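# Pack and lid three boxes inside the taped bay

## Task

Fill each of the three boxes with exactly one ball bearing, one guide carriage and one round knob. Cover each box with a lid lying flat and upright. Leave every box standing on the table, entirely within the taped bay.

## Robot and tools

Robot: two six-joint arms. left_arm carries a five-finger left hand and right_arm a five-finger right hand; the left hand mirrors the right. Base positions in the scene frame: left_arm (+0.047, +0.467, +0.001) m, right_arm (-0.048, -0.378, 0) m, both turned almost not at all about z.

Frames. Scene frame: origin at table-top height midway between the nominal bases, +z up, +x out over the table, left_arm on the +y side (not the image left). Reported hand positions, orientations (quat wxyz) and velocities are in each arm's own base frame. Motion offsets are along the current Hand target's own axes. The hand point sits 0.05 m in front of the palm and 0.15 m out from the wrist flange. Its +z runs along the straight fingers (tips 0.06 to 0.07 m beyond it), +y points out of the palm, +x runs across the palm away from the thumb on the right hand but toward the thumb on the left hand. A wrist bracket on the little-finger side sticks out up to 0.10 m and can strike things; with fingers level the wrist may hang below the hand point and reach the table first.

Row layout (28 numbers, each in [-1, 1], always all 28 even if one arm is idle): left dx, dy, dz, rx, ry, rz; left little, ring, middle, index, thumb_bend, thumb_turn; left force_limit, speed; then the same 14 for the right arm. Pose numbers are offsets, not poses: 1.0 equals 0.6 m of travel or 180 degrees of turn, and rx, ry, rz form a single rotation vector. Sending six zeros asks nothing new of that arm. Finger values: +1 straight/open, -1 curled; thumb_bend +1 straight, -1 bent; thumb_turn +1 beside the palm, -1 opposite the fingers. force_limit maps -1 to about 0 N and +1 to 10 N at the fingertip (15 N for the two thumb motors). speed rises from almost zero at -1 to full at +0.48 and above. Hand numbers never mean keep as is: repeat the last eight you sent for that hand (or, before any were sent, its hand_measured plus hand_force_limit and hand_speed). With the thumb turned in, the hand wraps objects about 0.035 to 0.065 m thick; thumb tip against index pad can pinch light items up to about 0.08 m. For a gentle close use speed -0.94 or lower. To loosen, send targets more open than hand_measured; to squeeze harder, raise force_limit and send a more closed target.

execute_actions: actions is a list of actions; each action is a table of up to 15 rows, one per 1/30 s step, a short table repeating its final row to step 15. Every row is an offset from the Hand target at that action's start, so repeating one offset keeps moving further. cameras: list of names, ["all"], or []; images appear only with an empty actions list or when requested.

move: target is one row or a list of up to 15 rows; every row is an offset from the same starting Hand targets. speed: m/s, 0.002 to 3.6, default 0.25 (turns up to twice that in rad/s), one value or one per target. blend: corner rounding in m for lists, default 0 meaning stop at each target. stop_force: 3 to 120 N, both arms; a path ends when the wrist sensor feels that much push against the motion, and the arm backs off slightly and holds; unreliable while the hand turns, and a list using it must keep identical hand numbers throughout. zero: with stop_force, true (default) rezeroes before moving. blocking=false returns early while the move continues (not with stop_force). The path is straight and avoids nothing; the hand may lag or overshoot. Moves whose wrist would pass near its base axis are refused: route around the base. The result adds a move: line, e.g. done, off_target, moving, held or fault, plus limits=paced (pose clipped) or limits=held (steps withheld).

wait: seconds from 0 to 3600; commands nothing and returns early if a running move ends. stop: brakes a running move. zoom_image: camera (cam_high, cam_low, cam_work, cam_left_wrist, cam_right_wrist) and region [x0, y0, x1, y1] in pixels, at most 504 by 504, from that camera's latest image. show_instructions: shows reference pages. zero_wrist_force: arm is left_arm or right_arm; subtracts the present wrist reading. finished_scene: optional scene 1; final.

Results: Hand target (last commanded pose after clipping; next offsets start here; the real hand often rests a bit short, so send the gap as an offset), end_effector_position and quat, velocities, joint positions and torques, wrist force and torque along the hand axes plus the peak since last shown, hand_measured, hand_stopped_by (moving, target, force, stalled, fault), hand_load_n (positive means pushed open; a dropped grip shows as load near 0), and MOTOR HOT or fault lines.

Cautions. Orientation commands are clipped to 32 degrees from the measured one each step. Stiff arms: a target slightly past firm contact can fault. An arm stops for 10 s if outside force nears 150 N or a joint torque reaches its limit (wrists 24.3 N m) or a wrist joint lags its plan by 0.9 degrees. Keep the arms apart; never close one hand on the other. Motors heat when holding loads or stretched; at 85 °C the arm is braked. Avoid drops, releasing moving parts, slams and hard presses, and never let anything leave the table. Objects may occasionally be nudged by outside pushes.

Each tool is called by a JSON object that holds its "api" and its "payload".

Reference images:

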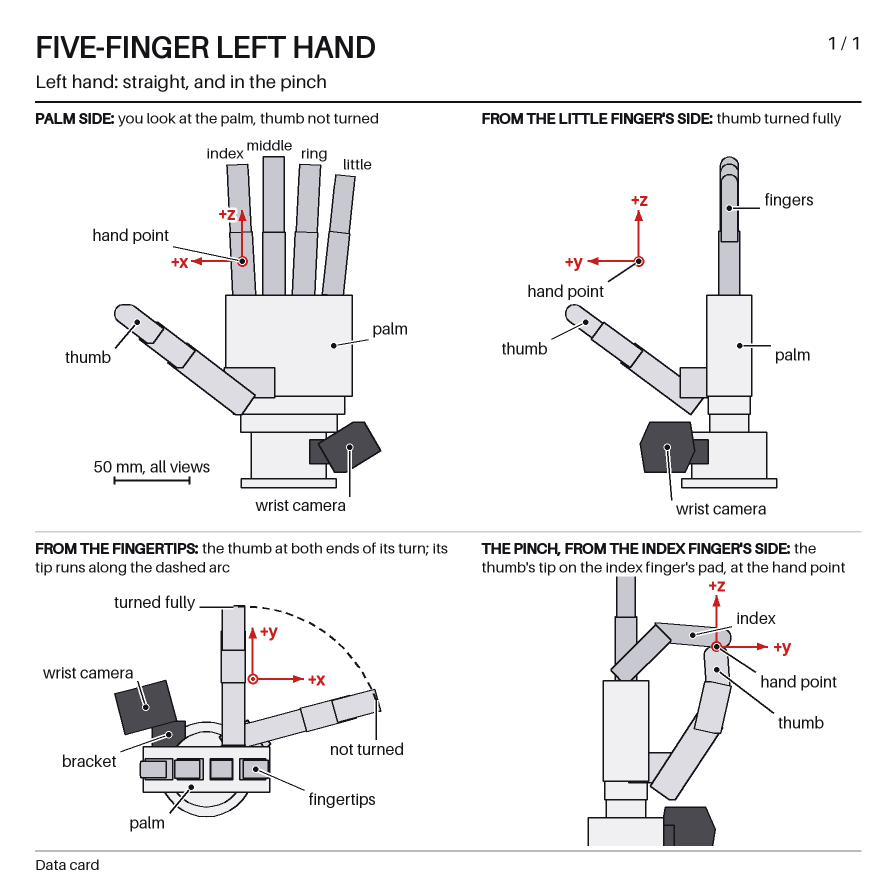

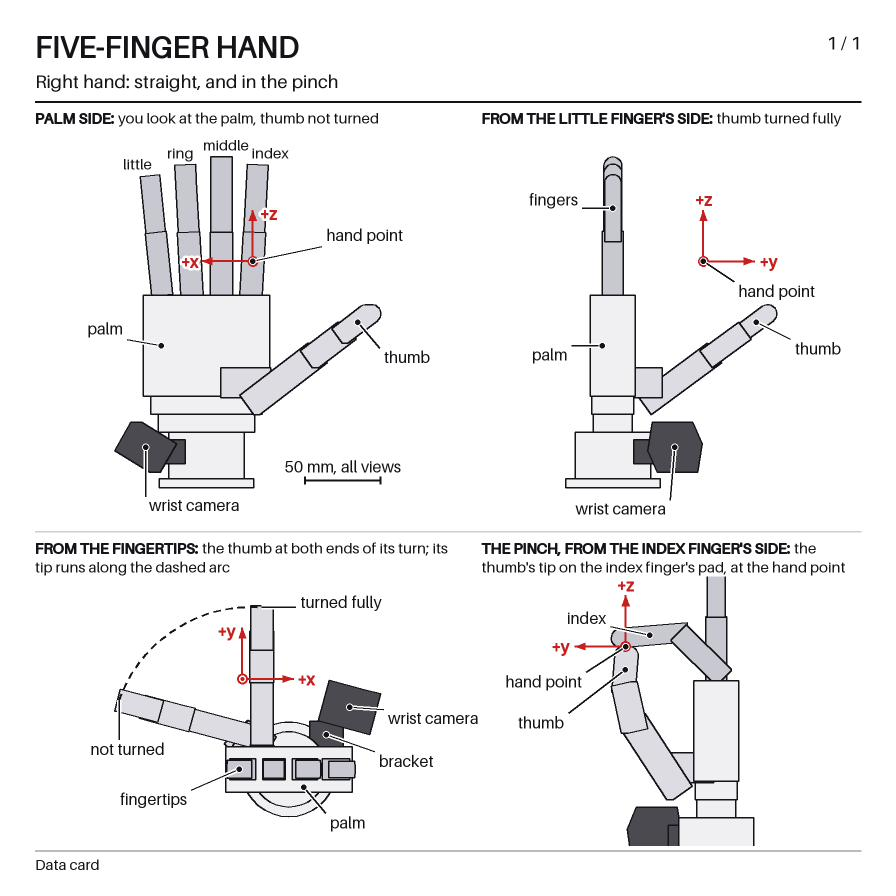

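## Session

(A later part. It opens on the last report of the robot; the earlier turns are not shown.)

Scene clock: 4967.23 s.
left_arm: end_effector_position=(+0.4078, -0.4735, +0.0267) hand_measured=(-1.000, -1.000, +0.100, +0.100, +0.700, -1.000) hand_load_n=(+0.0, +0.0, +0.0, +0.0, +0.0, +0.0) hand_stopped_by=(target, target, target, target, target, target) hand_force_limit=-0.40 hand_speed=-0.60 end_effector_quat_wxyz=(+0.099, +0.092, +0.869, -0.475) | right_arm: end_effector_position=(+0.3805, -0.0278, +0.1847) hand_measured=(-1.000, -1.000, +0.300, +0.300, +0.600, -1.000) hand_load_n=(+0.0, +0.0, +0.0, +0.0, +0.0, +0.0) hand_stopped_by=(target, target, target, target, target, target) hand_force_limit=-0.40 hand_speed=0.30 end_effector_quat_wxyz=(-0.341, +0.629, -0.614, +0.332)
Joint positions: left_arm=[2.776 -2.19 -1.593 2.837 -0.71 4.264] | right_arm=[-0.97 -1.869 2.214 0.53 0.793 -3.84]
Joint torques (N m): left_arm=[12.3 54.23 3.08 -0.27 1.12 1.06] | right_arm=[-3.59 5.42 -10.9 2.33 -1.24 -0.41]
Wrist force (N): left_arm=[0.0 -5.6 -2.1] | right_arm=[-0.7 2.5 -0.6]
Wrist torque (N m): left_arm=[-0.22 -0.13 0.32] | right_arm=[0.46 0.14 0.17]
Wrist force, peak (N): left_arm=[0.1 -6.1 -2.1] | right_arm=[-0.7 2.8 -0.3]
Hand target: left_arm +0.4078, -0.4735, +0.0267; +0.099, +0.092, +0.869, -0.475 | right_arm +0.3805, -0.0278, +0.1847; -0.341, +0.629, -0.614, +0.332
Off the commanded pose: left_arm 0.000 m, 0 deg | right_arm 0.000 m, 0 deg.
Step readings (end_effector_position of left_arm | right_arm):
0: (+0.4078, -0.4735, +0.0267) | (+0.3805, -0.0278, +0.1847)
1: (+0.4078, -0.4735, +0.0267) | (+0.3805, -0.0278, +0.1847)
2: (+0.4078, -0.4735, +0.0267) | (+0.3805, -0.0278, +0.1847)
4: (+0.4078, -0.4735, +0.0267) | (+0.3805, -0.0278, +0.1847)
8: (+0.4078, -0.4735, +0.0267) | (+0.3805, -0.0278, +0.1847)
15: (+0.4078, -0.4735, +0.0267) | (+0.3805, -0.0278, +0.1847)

{"api": "move", "payload": {"target": [[-0.0496,-0.155,-0.1011,0,0,0,-1,-1,0.1,0.1,0.7,-1,-0.4,-0.6,0,0,0,0,0,0,-1,-1,0.3,0.3,0.6,-1,-0.4,0.3],[-0.2964,0.2830,-0.6768,0,0.0454,-0.0699,-1,-1,0.36,0.36,0.78,-1,-0.4,0.3,0,0,0,0,0,0,-1,-1,0.3,0.3,0.6,-1,-0.4,0.3]], "speed": [0.15,0.32], "blend": [0.02,0], "cameras": ["cam_high","cam_work"]}}

Scene clock: 5054.80 s.
left_arm: end_effector_position=(+0.5878, -0.0520, +0.1504) hand_measured=(-1.000, -1.000, +0.360, +0.360, +0.780, -1.000) hand_load_n=(+0.0, +0.0, +0.0, +0.0, +0.0, +0.5) hand_stopped_by=(target, target, target, target, target, target) hand_force_limit=-0.40 hand_speed=0.30 end_effector_quat_wxyz=(-0.015, +0.030, +0.879, -0.476) | right_arm: end_effector_position=(+0.3805, -0.0278, +0.1847) hand_measured=(-1.000, -1.000, +0.300, +0.300, +0.600, -1.000) hand_load_n=(+0.0, +0.0, +0.0, +0.0, +0.0, +0.0) hand_stopped_by=(target, target, target, target, target, target) hand_force_limit=-0.40 hand_speed=0.30 end_effector_quat_wxyz=(-0.341, +0.629, -0.614, +0.332)
Joint positions: left_arm=[3.542 -2.504 -0.987 1.317 -0.727 5.459] | right_arm=[-0.97 -1.869 2.214 0.53 0.793 -3.84]
Joint torques (N m): left_arm=[12.35 41.8 28.33 -4.73 -0.72 1.37] | right_arm=[-1.8 4.95 -11.95 1.53 -0.54 0.1]
Wrist force (N): left_arm=[0.2 0.7 -1.0] | right_arm=[-0.9 2.4 -0.3]
Wrist torque (N m): left_arm=[0.11 -0.04 -0.11] | right_arm=[0.42 0.17 0.14]
Wrist force, peak (N): left_arm=[0.4 -6.2 -2.3] | right_arm=[-0.7 2.7 -0.6]
Hand target: left_arm +0.5878, -0.0520, +0.1504; -0.015, +0.030, +0.879, -0.476 | right_arm +0.3805, -0.0278, +0.1847; -0.341, +0.629, -0.614, +0.332
Off the commanded pose: left_arm 0.000 m, 0 deg | right_arm 0.000 m, 0 deg.
move: done

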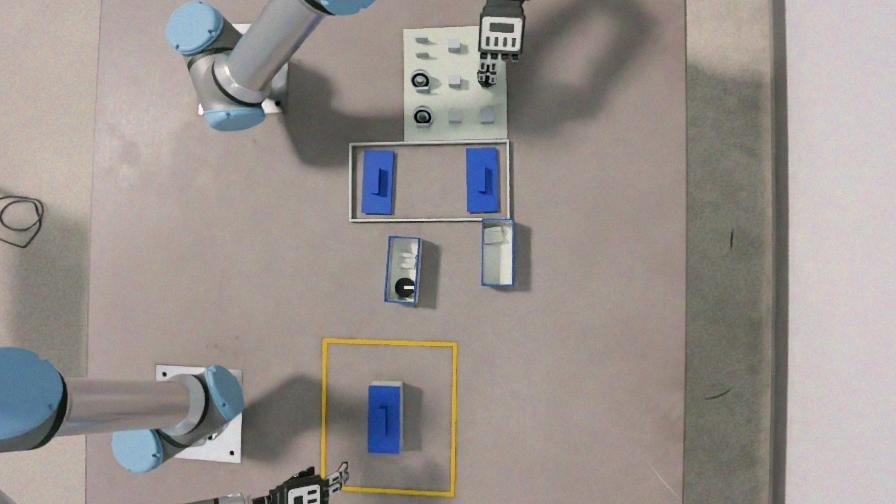

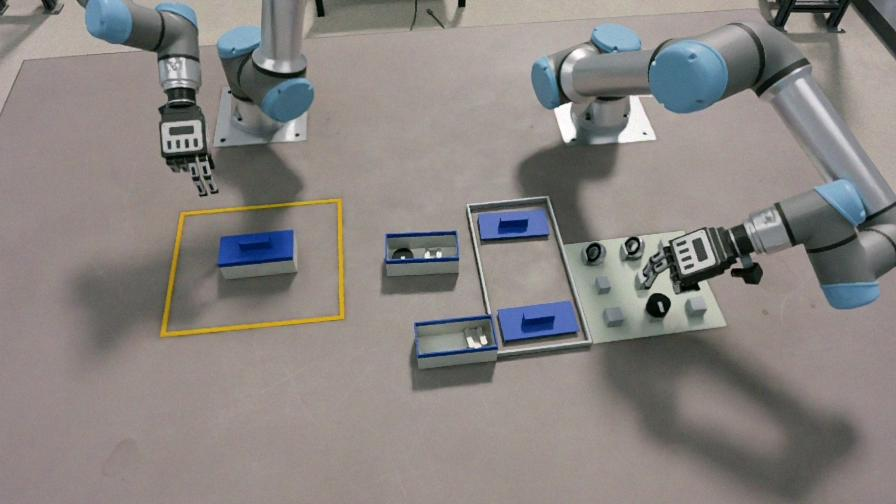

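{"api": "zoom_image", "payload": {"camera": "cam_work", "region": [560, 200, 740, 350]}}

{"api": "zoom_image", "payload": {"camera": "cam_high", "region": [440, 20, 540, 120]}}

Scaled by 2.800 from the camera's image (finer frame: 1280x720).

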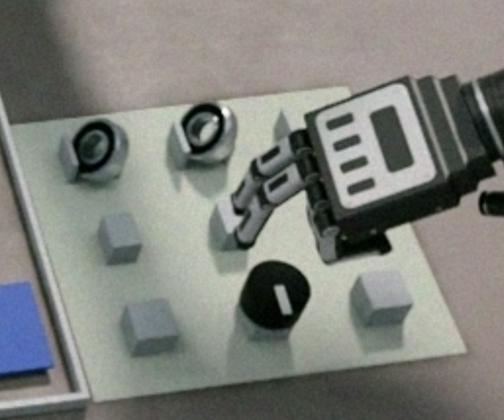

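Scaled by 5.040 from the camera's image (finer frame: 1280x720).

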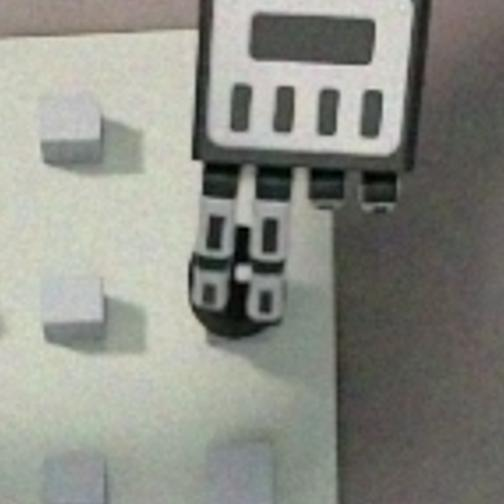

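{"api": "move", "payload": {"target": [[-0.0017,0.1515,0.0909,0,0,0,-1,-1,0.36,0.36,0.78,-1,-0.4,0.3,0,0,0,0,0,0,-1,-1,0.3,0.3,0.6,-1,-0.4,0.3],[-0.0017,0.1515,0.0909,0,0,0,-1,-1,0.36,0.36,0.6,-1,-0.4,0.0,0,0,0,0,0,0,-1,-1,0.3,0.3,0.6,-1,-0.4,0.3],[-0.0017,0.1515,0.0909,0,0,0,-1,-1,-0.2,-0.2,0.6,-1,-0.4,-0.85,0,0,0,0,0,0,-1,-1,0.3,0.3,0.6,-1,-0.4,0.3]], "speed": [0.12,0.1,0.1], "cameras": ["cam_high","cam_work"]}}

{"api": "zoom_image", "payload": {"camera": "cam_high", "region": [440, 20, 540, 120]}}

{"api": "zoom_image", "payload": {"camera": "cam_work", "region": [560, 200, 740, 350]}}

Scene clock: 5092.77 s.
left_arm: end_effector_position=(+0.5893, -0.0480, +0.0445) hand_measured=(-1.000, -1.000, +0.056, +0.070, +0.602, -1.000) hand_load_n=(+0.0, +0.0, +3.5, +3.0, +4.5, +0.0) hand_stopped_by=(target, target, force, force, target, target) hand_force_limit=-0.40 hand_speed=-0.85 end_effector_quat_wxyz=(-0.015, +0.030, +0.879, -0.476) | right_arm: end_effector_position=(+0.3805, -0.0278, +0.1847) hand_measured=(-1.000, -1.000, +0.300, +0.300, +0.600, -1.000) hand_load_n=(+0.0, +0.0, +0.0, +0.0, +0.0, +0.0) hand_stopped_by=(target, target, target, target, target, target) hand_force_limit=-0.40 hand_speed=0.30 end_effector_quat_wxyz=(-0.341, +0.629, -0.614, +0.332)
Joint positions: left_arm=[3.547 -2.634 -1.026 1.482 -0.729 5.465] | right_arm=[-0.97 -1.869 2.214 0.53 0.793 -3.84]
Joint torques (N m): left_arm=[11.36 43.12 24.64 -1.02 -0.26 -1.13] | right_arm=[-0.54 3.85 -13.23 0.86 -0.27 0.13]
Wrist force (N): left_arm=[-0.2 -2.4 -2.2] | right_arm=[-0.8 2.4 -0.3]
Wrist torque (N m): left_arm=[-0.05 -0.04 -0.05] | right_arm=[0.42 0.15 0.15]
Wrist force, peak (N): left_arm=[-0.4 -3.7 -2.8] | right_arm=[-0.7 2.7 -0.3]
Hand target: left_arm +0.5893, -0.0480, +0.0445; -0.015, +0.030, +0.879, -0.476 | right_arm +0.3805, -0.0278, +0.1847; -0.341, +0.629, -0.614, +0.332
Off the commanded pose: left_arm 0.000 m, 0 deg | right_arm 0.000 m, 0 deg.
move: done

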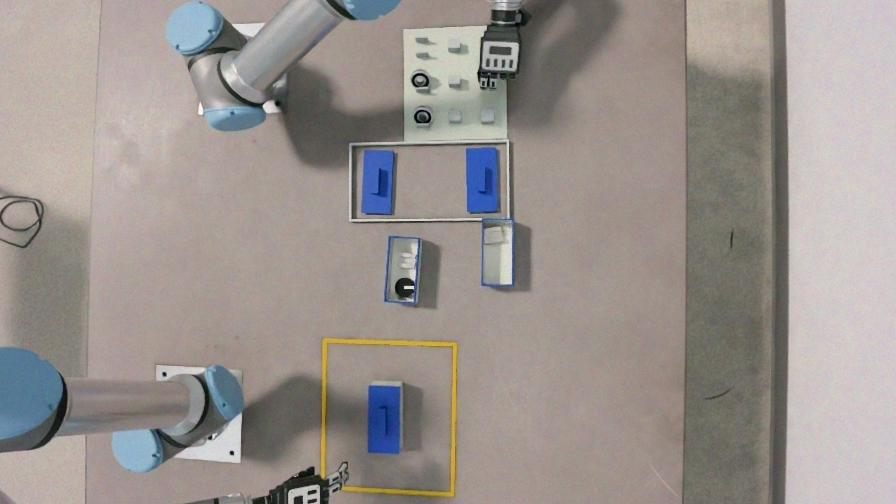

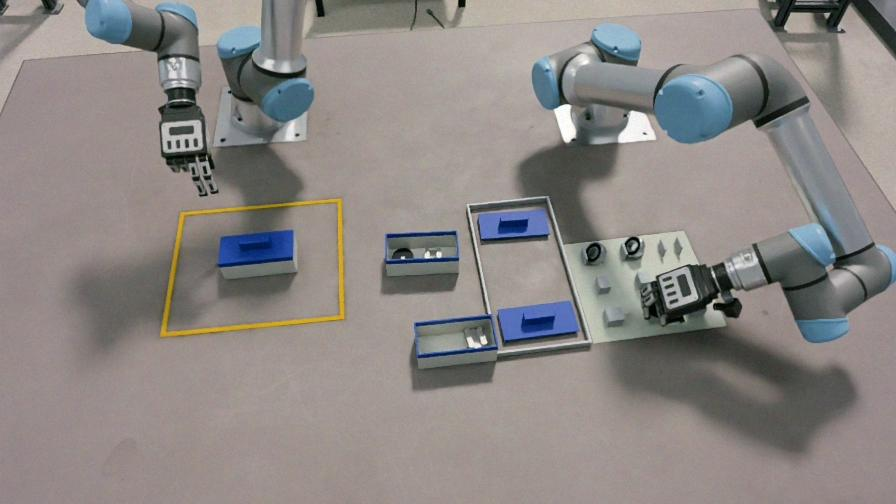

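Scaled by 5.040 from the camera's image (finer frame: 1280x720).

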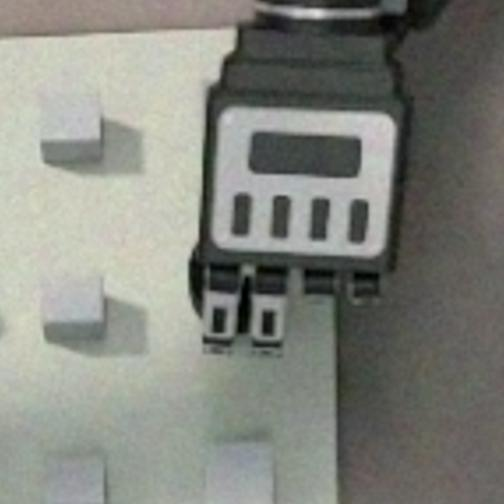

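Scaled by 2.800 from the camera's image (finer frame: 1280x720).

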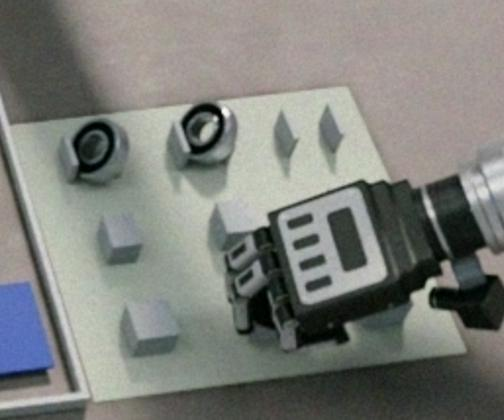

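{"api": "move", "payload": {"target": [[0,-0.1472,-0.0960,0,0,0,-1,-1,-0.2,-0.2,0.6,-1,-0.4,-0.85,0,0,0,0,0,0,-1,-1,0.3,0.3,0.6,-1,-0.4,0.3],[-0.1002,-0.5292,0.4896,0,0,0,-1,-1,-0.2,-0.2,0.6,-1,-0.4,-0.85,0,0,0,0,0,0,-1,-1,0.3,0.3,0.6,-1,-0.4,0.3]], "speed": [0.12,0.3], "blend": [0.03,0], "cameras": ["cam_high","cam_work"]}}

{"api": "zoom_image", "payload": {"camera": "cam_high", "region": [450, 200, 550, 300]}}

{"api": "zoom_image", "payload": {"camera": "cam_work", "region": [390, 230, 540, 380]}}

Scene clock: 5129.13 s.
left_arm: end_effector_position=(+0.6196, -0.4703, +0.1493) hand_measured=(-1.000, -1.000, +0.056, +0.070, +0.602, -1.000) hand_load_n=(+0.0, +0.0, +2.5, +3.0, +5.0, +0.5) hand_stopped_by=(target, target, force, force, target, target) hand_force_limit=-0.40 hand_speed=-0.85 end_effector_quat_wxyz=(+0.011, +0.021, +0.873, -0.487) | right_arm: end_effector_position=(+0.3805, -0.0278, +0.1847) hand_measured=(-1.000, -1.000, +0.300, +0.300, +0.600, -1.000) hand_load_n=(+0.0, +0.0, +0.0, +0.0, +0.0, +0.0) hand_stopped_by=(target, target, target, target, target, target) hand_force_limit=-0.40 hand_speed=0.30 end_effector_quat_wxyz=(-0.341, +0.629, -0.614, +0.332)
Joint positions: left_arm=[2.91 -2.871 -0.035 1.688 -0.595 4.341] | right_arm=[-0.97 -1.869 2.214 0.53 0.793 -3.84]
Joint torques (N m): left_arm=[-13.57 49.27 29.83 -4.04 -0.37 -1.29] | right_arm=[-0.06 2.65 -13.99 -0.12 -0.2 0.14]
Wrist force (N): left_arm=[0.5 1.1 -0.9] | right_arm=[-0.5 2.5 -0.4]
Wrist torque (N m): left_arm=[0.18 -0.09 0.03] | right_arm=[0.44 0.11 0.17]
Wrist force, peak (N): left_arm=[-0.2 -3.8 -2.8] | right_arm=[-0.7 2.7 -0.5]
Hand target: left_arm +0.6208, -0.4708, +0.1496; -0.015, +0.030, +0.879, -0.476 | right_arm +0.3805, -0.0278, +0.1847; -0.341, +0.629, -0.614, +0.332
Off the commanded pose: left_arm 0.001 m, 3 deg | right_arm 0.000 m, 0 deg.
elbow stopped short (left arm): the move would have taken joint 3 (elbow) straighter than the controller allows.
move: off_target (left_arm)

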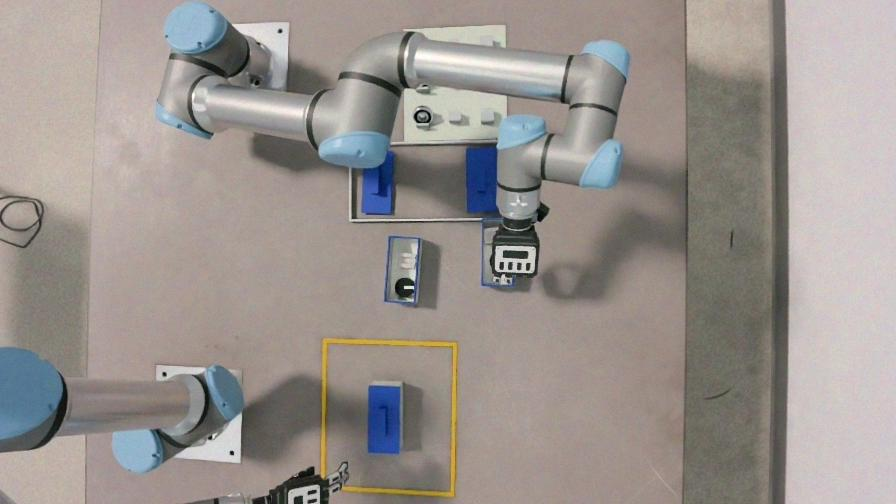

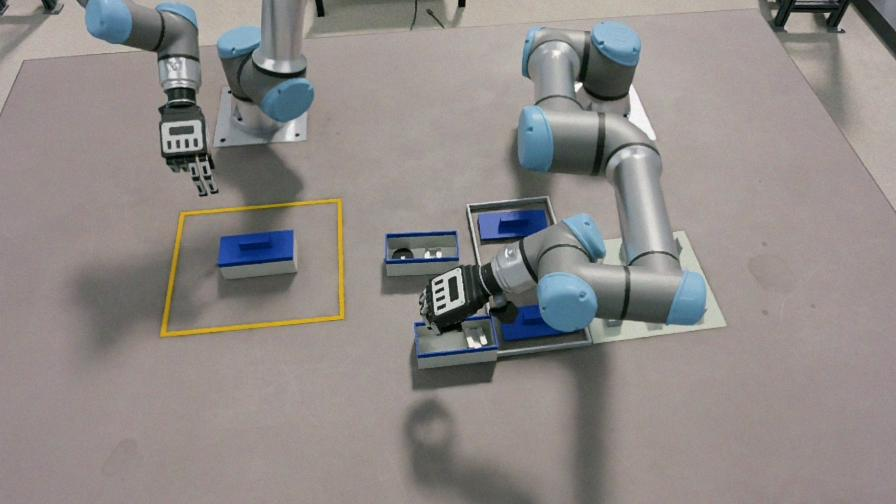

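Scaled by 5.040 from the camera's image (finer frame: 1280x720).

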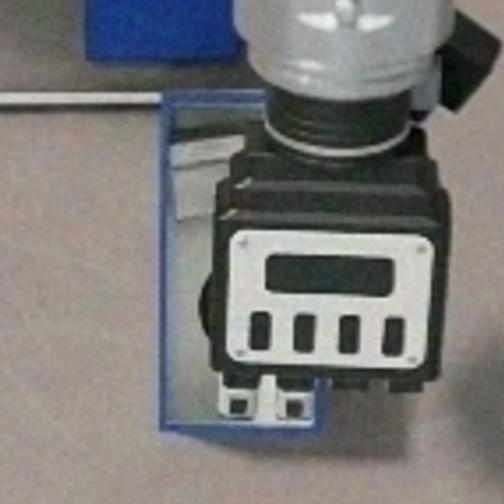

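Scaled by 3.360 from the camera's image (finer frame: 1280x720).

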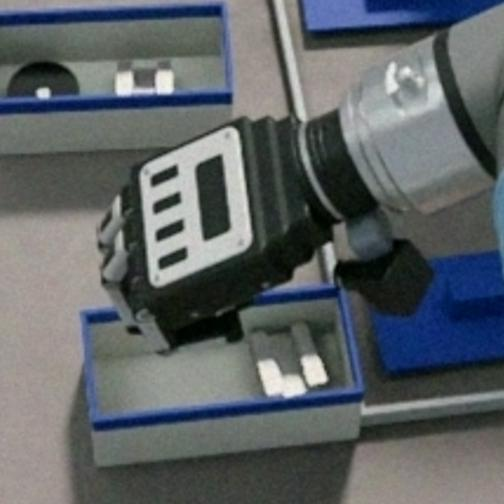

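{"api": "move", "payload": {"target": [0.0026,0.0876,0.0474,0,0,0,-1,-1,-0.2,-0.2,0.6,-1,-0.4,-0.85,0,0,0,0,0,0,-1,-1,0.3,0.3,0.6,-1,-0.4,0.3], "speed": 0.1, "cameras": ["cam_high","cam_work"]}}

{"api": "zoom_image", "payload": {"camera": "cam_high", "region": [450, 200, 550, 300]}}

{"api": "zoom_image", "payload": {"camera": "cam_work", "region": [390, 230, 540, 380]}}

Scene clock: 5152.70 s.
left_arm: end_effector_position=(+0.6191, -0.4655, +0.0902) hand_measured=(-1.000, -1.000, +0.056, +0.070, +0.602, -1.000) hand_load_n=(+0.0, +0.0, +3.0, +3.0, +4.5, +0.5) hand_stopped_by=(target, target, force, force, target, target) hand_force_limit=-0.40 hand_speed=-0.85 end_effector_quat_wxyz=(-0.012, +0.029, +0.878, -0.477) | right_arm: end_effector_position=(+0.3805, -0.0278, +0.1847) hand_measured=(-1.000, -1.000, +0.300, +0.300, +0.600, -1.000) hand_load_n=(+0.5, +0.0, +0.0, +0.0, +0.0, +0.0) hand_stopped_by=(target, target, target, target, target, target) hand_force_limit=-0.40 hand_speed=0.30 end_effector_quat_wxyz=(-0.341, +0.629, -0.614, +0.332)
Joint positions: left_arm=[2.912 -2.953 -0.035 1.672 -0.598 4.414] | right_arm=[-0.97 -1.869 2.214 0.53 0.793 -3.84]
Joint torques (N m): left_arm=[12.3 51.2 29.33 -4.19 -0.15 1.17] | right_arm=[0.05 1.81 -15.02 -0.58 -0.37 0.1]
Wrist force (N): left_arm=[0.3 0.9 -0.5] | right_arm=[-0.6 2.4 -0.4]
Wrist torque (N m): left_arm=[0.16 -0.06 -0.15] | right_arm=[0.42 0.12 0.17]
Wrist force, peak (N): left_arm=[0.8 1.3 -0.7] | right_arm=[-0.8 2.7 -0.4]
Hand target: left_arm +0.6196, -0.4657, +0.0900; -0.015, +0.030, +0.879, -0.476 | right_arm +0.3805, -0.0278, +0.1847; -0.341, +0.629, -0.614, +0.332
Off the commanded pose: left_arm 0.001 m, 0 deg | right_arm 0.000 m, 0 deg.
elbow stopped short (left arm): the move would have taken joint 3 (elbow) straighter than the controller allows.
move: done

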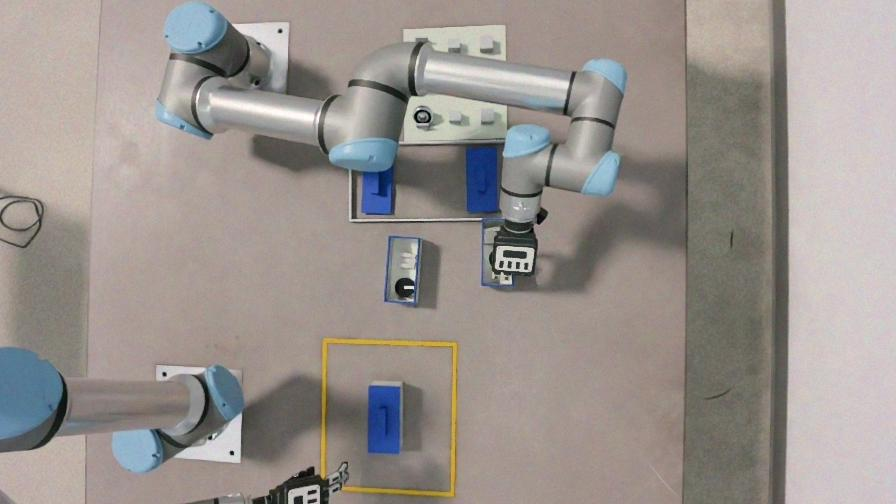

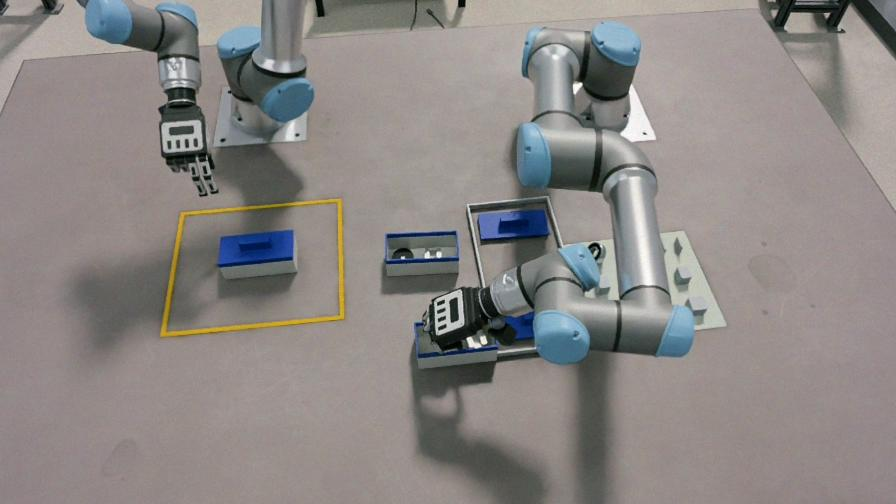

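Scaled by 5.040 from the camera's image (finer frame: 1280x720).

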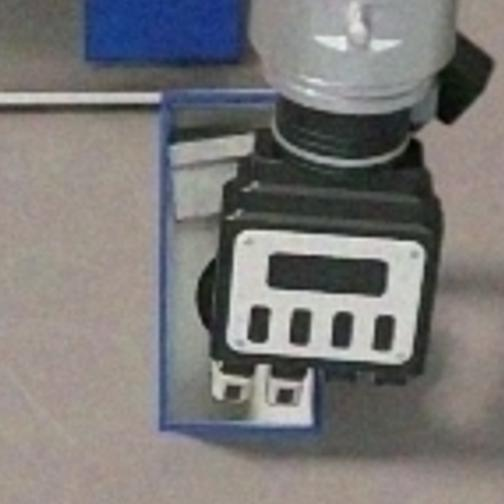

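Scaled by 3.360 from the camera's image (finer frame: 1280x720).

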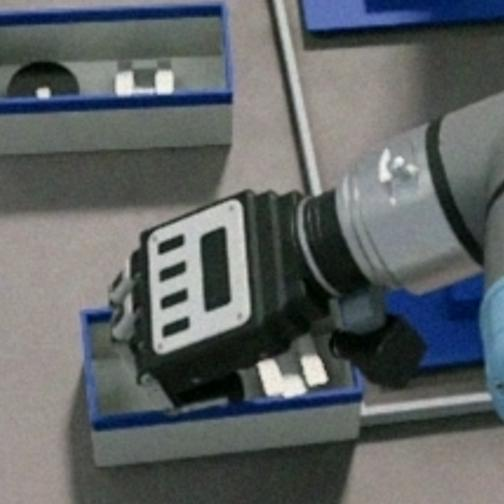

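{"api": "move", "payload": {"target": [-0.0013,0.0914,0.0535,0,0,0,-1,-1,-0.2,-0.2,0.6,-1,-0.4,-0.85,0,0,0,0,0,0,-1,-1,0.3,0.3,0.6,-1,-0.4,0.3], "speed": 0.05, "stop_force": 5, "cameras": ["cam_high","cam_work"]}}

{"api": "zoom_image", "payload": {"camera": "cam_high", "region": [450, 200, 550, 300]}}

{"api": "zoom_image", "payload": {"camera": "cam_work", "region": [390, 230, 540, 380]}}

Scene clock: 5179.13 s.
left_arm: end_effector_position=(+0.6205, -0.4632, +0.0382) hand_measured=(-1.000, -1.000, +0.056, +0.070, +0.602, -1.000) hand_load_n=(+0.0, +0.0, +3.0, +3.0, +5.0, +0.5) hand_stopped_by=(target, target, force, force, target, target) hand_force_limit=-0.40 hand_speed=-0.85 end_effector_quat_wxyz=(-0.016, +0.030, +0.879, -0.475) | right_arm: end_effector_position=(+0.3805, -0.0278, +0.1847) hand_measured=(-1.000, -1.000, +0.300, +0.300, +0.600, -1.000) hand_load_n=(+0.0, +0.0, +0.0, +0.0, +0.0, +0.0) hand_stopped_by=(target, target, target, target, target, target) hand_force_limit=-0.40 hand_speed=0.30 end_effector_quat_wxyz=(-0.341, +0.629, -0.614, +0.332)
Joint positions: left_arm=[2.916 -2.932 -0.214 1.812 -0.598 4.43] | right_arm=[-0.97 -1.869 2.214 0.53 0.793 -3.84]
Joint torques (N m): left_arm=[-13.3 52.19 28.95 -4.22 2.71 0.97] | right_arm=[0.58 0.77 -15.51 -0.73 -0.24 0.1]
Wrist force (N): left_arm=[0.8 1.0 -0.6] | right_arm=[-0.9 2.4 -0.4]
Wrist torque (N m): left_arm=[0.18 -0.17 -0.04] | right_arm=[0.43 0.16 0.15]
Wrist force, peak (N): left_arm=[-2.5 -36.0 -10.9] | right_arm=[-0.9 2.7 -0.4]
Hand target: left_arm +0.6205, -0.4632, +0.0382; -0.016, +0.030, +0.879, -0.475 (not the last commanded pose) | right_arm +0.3805, -0.0278, +0.1847; -0.341, +0.629, -0.614, +0.332
Off the commanded pose: left_arm 0.012 m, 0 deg | right_arm 0.000 m, 0 deg.
move: contact (left_arm)

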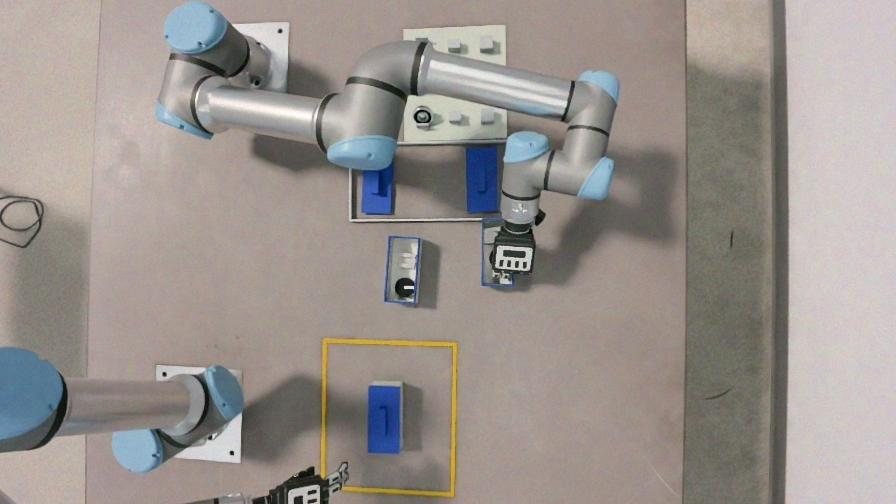

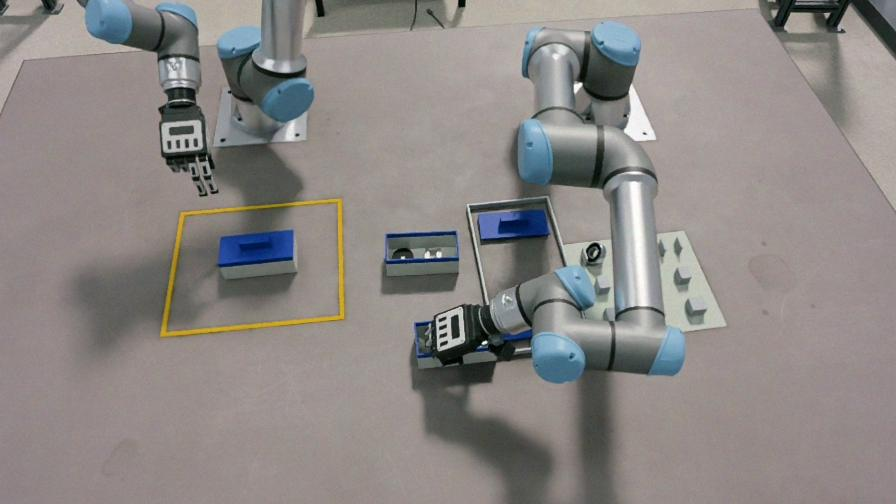

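Scaled by 5.040 from the camera's image (finer frame: 1280x720).

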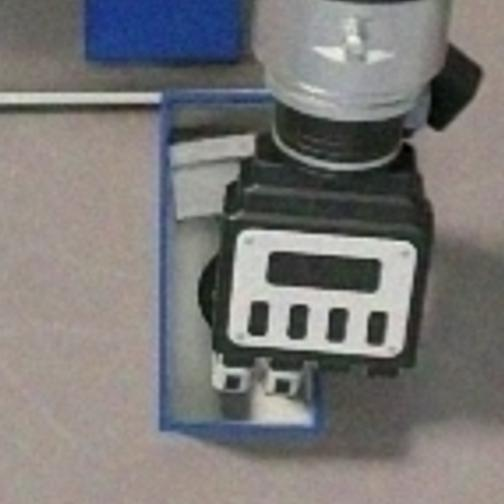

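Scaled by 3.360 from the camera's image (finer frame: 1280x720).

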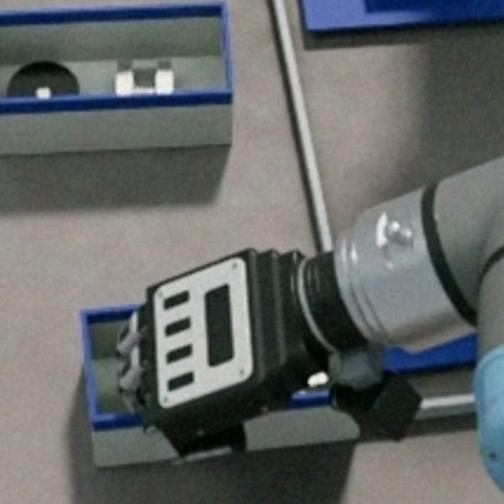

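{"api": "move", "payload": {"target": [[-0.0067,-0.0193,-0.0132,0,0,0,-1,-1,-0.2,-0.2,0.6,-1,-0.4,-0.85,0,0,0,0,0,0,-1,-1,0.3,0.3,0.6,-1,-0.4,0.3],[-0.0067,0.0166,0.0102,0,0,0,-1,-1,-0.2,-0.2,0.6,-1,-0.4,-0.85,0,0,0,0,0,0,-1,-1,0.3,0.3,0.6,-1,-0.4,0.3]], "speed": [0.05,0.025], "stop_force": 5, "cameras": ["cam_high","cam_work"]}}

{"api": "zoom_image", "payload": {"camera": "cam_high", "region": [450, 200, 550, 300]}}

{"api": "zoom_image", "payload": {"camera": "cam_work", "region": [390, 230, 540, 380]}}

Scene clock: 5230.77 s.
left_arm: end_effector_position=(+0.6246, -0.4631, +0.0272) hand_measured=(-1.000, -1.000, +0.056, +0.070, +0.602, -1.000) hand_load_n=(+0.0, +0.0, +2.5, +3.0, +5.0, +0.5) hand_stopped_by=(target, target, force, force, target, target) hand_force_limit=-0.40 hand_speed=-0.85 end_effector_quat_wxyz=(-0.016, +0.030, +0.879, -0.475) | right_arm: end_effector_position=(+0.3805, -0.0278, +0.1847) hand_measured=(-1.000, -1.000, +0.300, +0.300, +0.600, -1.000) hand_load_n=(+0.0, +0.0, +0.0, +0.0, +0.0, +0.0) hand_stopped_by=(target, target, target, target, target, target) hand_force_limit=-0.40 hand_speed=0.30 end_effector_quat_wxyz=(-0.341, +0.629, -0.614, +0.332)
Joint positions: left_arm=[2.917 -2.987 -0.129 1.779 -0.598 4.433] | right_arm=[-0.97 -1.869 2.214 0.53 0.793 -3.84]
Joint torques (N m): left_arm=[-8.36 49.61 28.66 -4.41 0.04 1.15] | right_arm=[0.21 0.02 -16.55 -0.79 -0.22 0.19]
Wrist force (N): left_arm=[0.6 -2.9 -1.9] | right_arm=[-0.9 2.5 -0.5]
Wrist torque (N m): left_arm=[-0.05 -0.17 0.00] | right_arm=[0.44 0.16 0.15]
Wrist force, peak (N): left_arm=[1.3 -8.0 -4.8] | right_arm=[-0.7 2.8 -0.4]
Hand target: left_arm +0.6246, -0.4631, +0.0272; -0.016, +0.030, +0.879, -0.475 (not the last commanded pose) | right_arm +0.3805, -0.0278, +0.1847; -0.341, +0.629, -0.614, +0.332
Off the commanded pose: left_arm 0.001 m, 0 deg | right_arm 0.000 m, 0 deg.
move: contact (left_arm); path passed 1 of 2 targets

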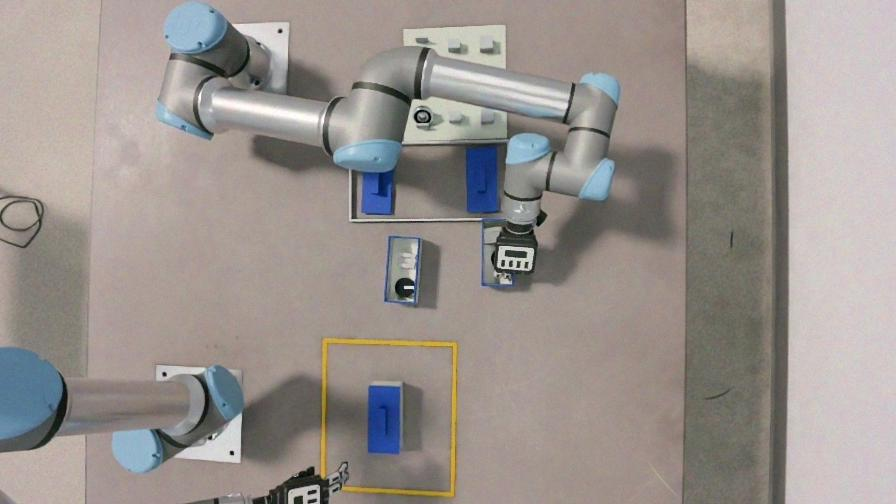

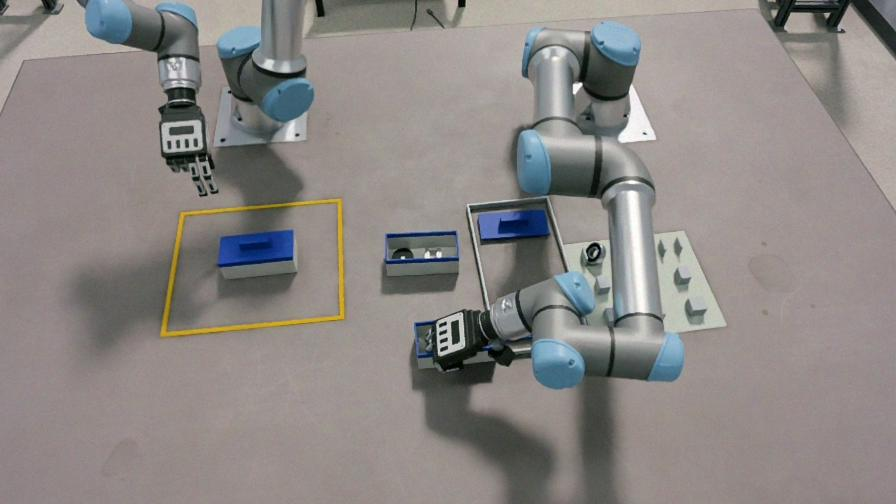

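Scaled by 5.040 from the camera's image (finer frame: 1280x720).

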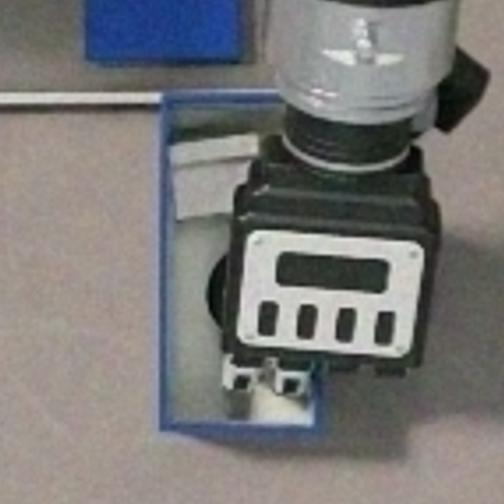

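Scaled by 3.360 from the camera's image (finer frame: 1280x720).

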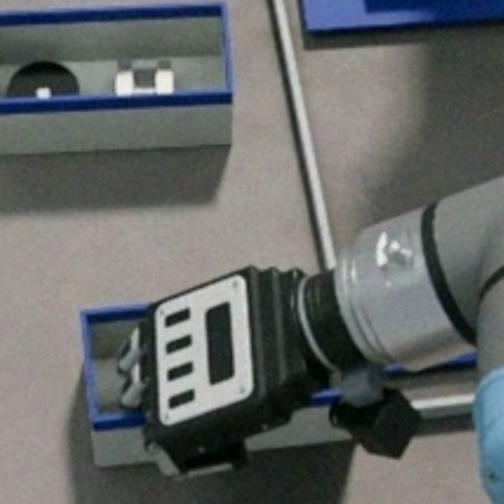

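{"api": "move", "payload": {"target": [[0,0,0,0,0,0,-1,-1,0.12,0.12,0.72,-1,-0.4,-0.6,0,0,0,0,0,0,-1,-1,0.3,0.3,0.6,-1,-0.4,0.3],[0,-0.1713,-0.1117,0,0,0,-1,-1,0.12,0.12,0.72,-1,-0.4,-0.6,0,0,0,0,0,0,-1,-1,0.3,0.3,0.6,-1,-0.4,0.3],[0.3261,0.1452,-0.5969,-0.1815,-0.5104,-0.1297,-1,-1,0.28,0.28,0.8,-1,-0.4,0.3,0,0,0,0,0,0,-1,-1,0.3,0.3,0.6,-1,-0.4,0.3]], "speed": [0.1,0.12,0.32], "blend": [0,0.02,0], "cameras": ["cam_high","cam_work"]}}

{"api": "zoom_image", "payload": {"camera": "cam_high", "region": [370, 20, 520, 170]}}

{"api": "zoom_image", "payload": {"camera": "cam_high", "region": [450, 200, 550, 300]}}

{"api": "zoom_image", "payload": {"camera": "cam_work", "region": [540, 170, 740, 340]}}

Scene clock: 5287.57 s.
left_arm: end_effector_position=(+0.4532, -0.1031, +0.1503) hand_measured=(-1.000, -1.000, +0.280, +0.280, +0.800, -1.000) hand_load_n=(+0.0, +0.0, +0.0, +0.0, +0.0, +0.0) hand_stopped_by=(target, target, target, target, target, target) hand_force_limit=-0.40 hand_speed=0.30 end_effector_quat_wxyz=(+0.531, -0.468, +0.699, -0.103) | right_arm: end_effector_position=(+0.3805, -0.0278, +0.1847) hand_measured=(-1.000, -1.000, +0.300, +0.300, +0.600, -1.000) hand_load_n=(+0.0, +0.0, +0.0, +0.0, +0.0, +0.5) hand_stopped_by=(target, target, target, target, target, target) hand_force_limit=-0.40 hand_speed=0.30 end_effector_quat_wxyz=(-0.341, +0.629, -0.614, +0.332)
Joint positions: left_arm=[2.916 -1.614 -2.026 3.128 -2.13 3.64] | right_arm=[-0.97 -1.869 2.214 0.53 0.793 -3.84]
Joint torques (N m): left_arm=[-13.12 12.3 7.27 1.83 -1.98 -1.37] | right_arm=[0.54 -2.01 -17.75 -0.91 -0.29 0.14]
Wrist force (N): left_arm=[0.3 -1.3 -0.9] | right_arm=[-0.7 2.5 -0.4]
Wrist torque (N m): left_arm=[-0.12 -0.08 0.17] | right_arm=[0.44 0.14 0.16]
Wrist force, peak (N): left_arm=[1.1 -8.6 -8.2] | right_arm=[-0.7 2.7 -0.6]
Hand target: left_arm +0.4532, -0.1031, +0.1502; +0.531, -0.468, +0.699, -0.103 | right_arm +0.3805, -0.0278, +0.1847; -0.341, +0.629, -0.614, +0.332
Off the commanded pose: left_arm 0.000 m, 0 deg | right_arm 0.000 m, 0 deg.
elbow stopped short (left arm): the move would have taken joint 3 (elbow) straighter than the controller allows.
move: done

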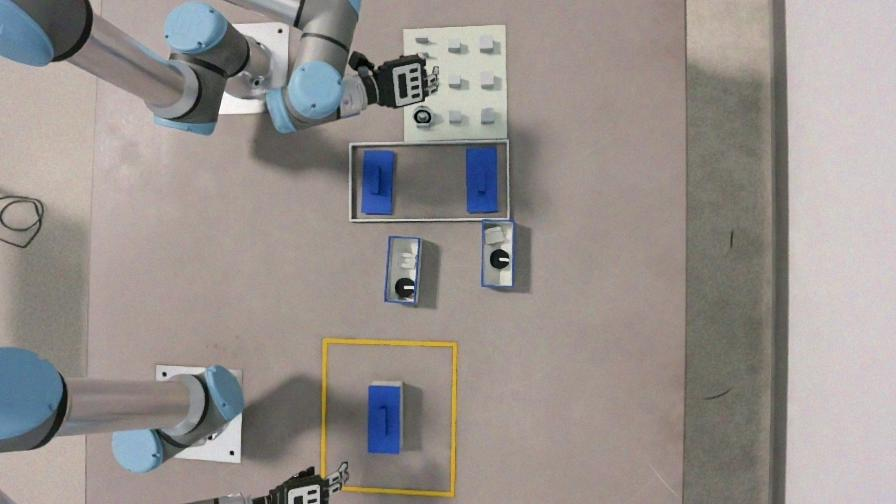

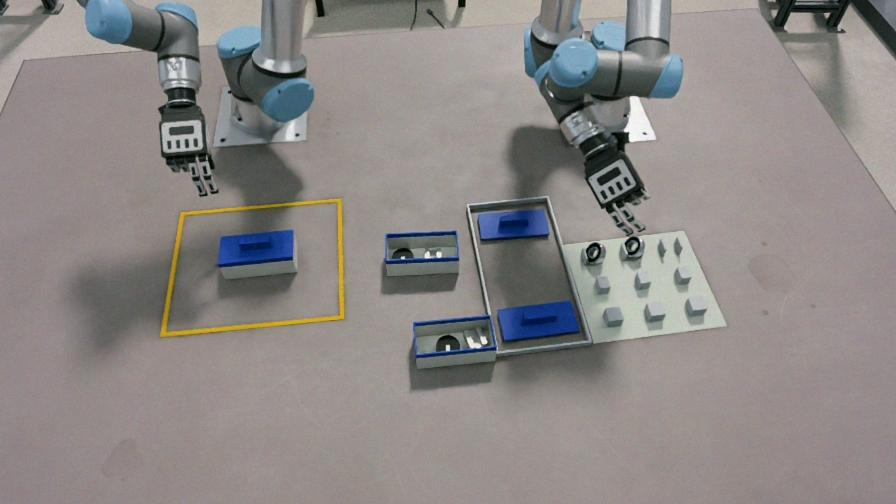

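Scaled by 3.360 from the camera's image (finer frame: 1280x720).

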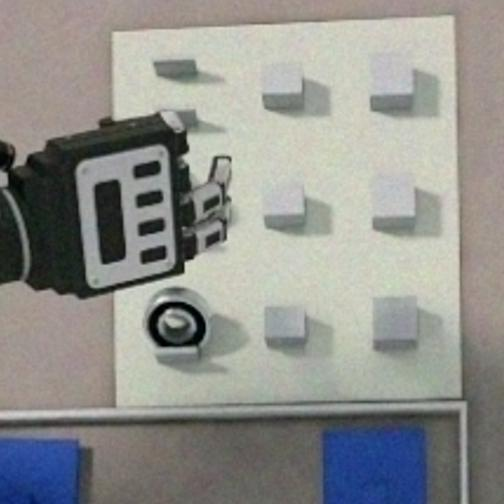

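Scaled by 5.040 from the camera's image (finer frame: 1280x720).

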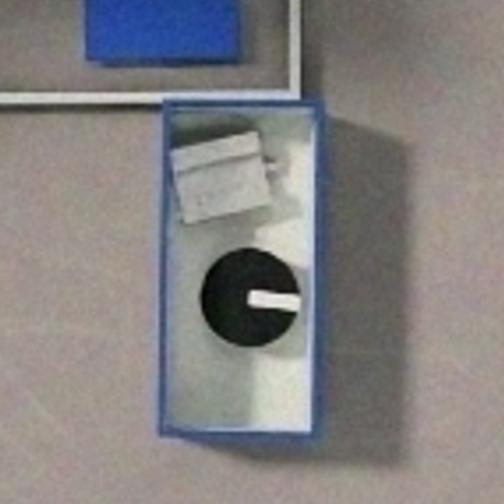

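Scaled by 2.520 from the camera's image (finer frame: 1280x720).

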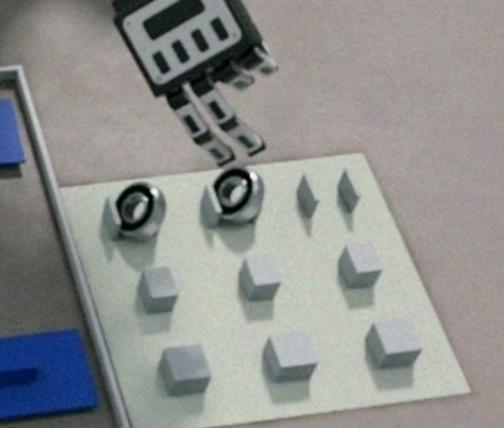

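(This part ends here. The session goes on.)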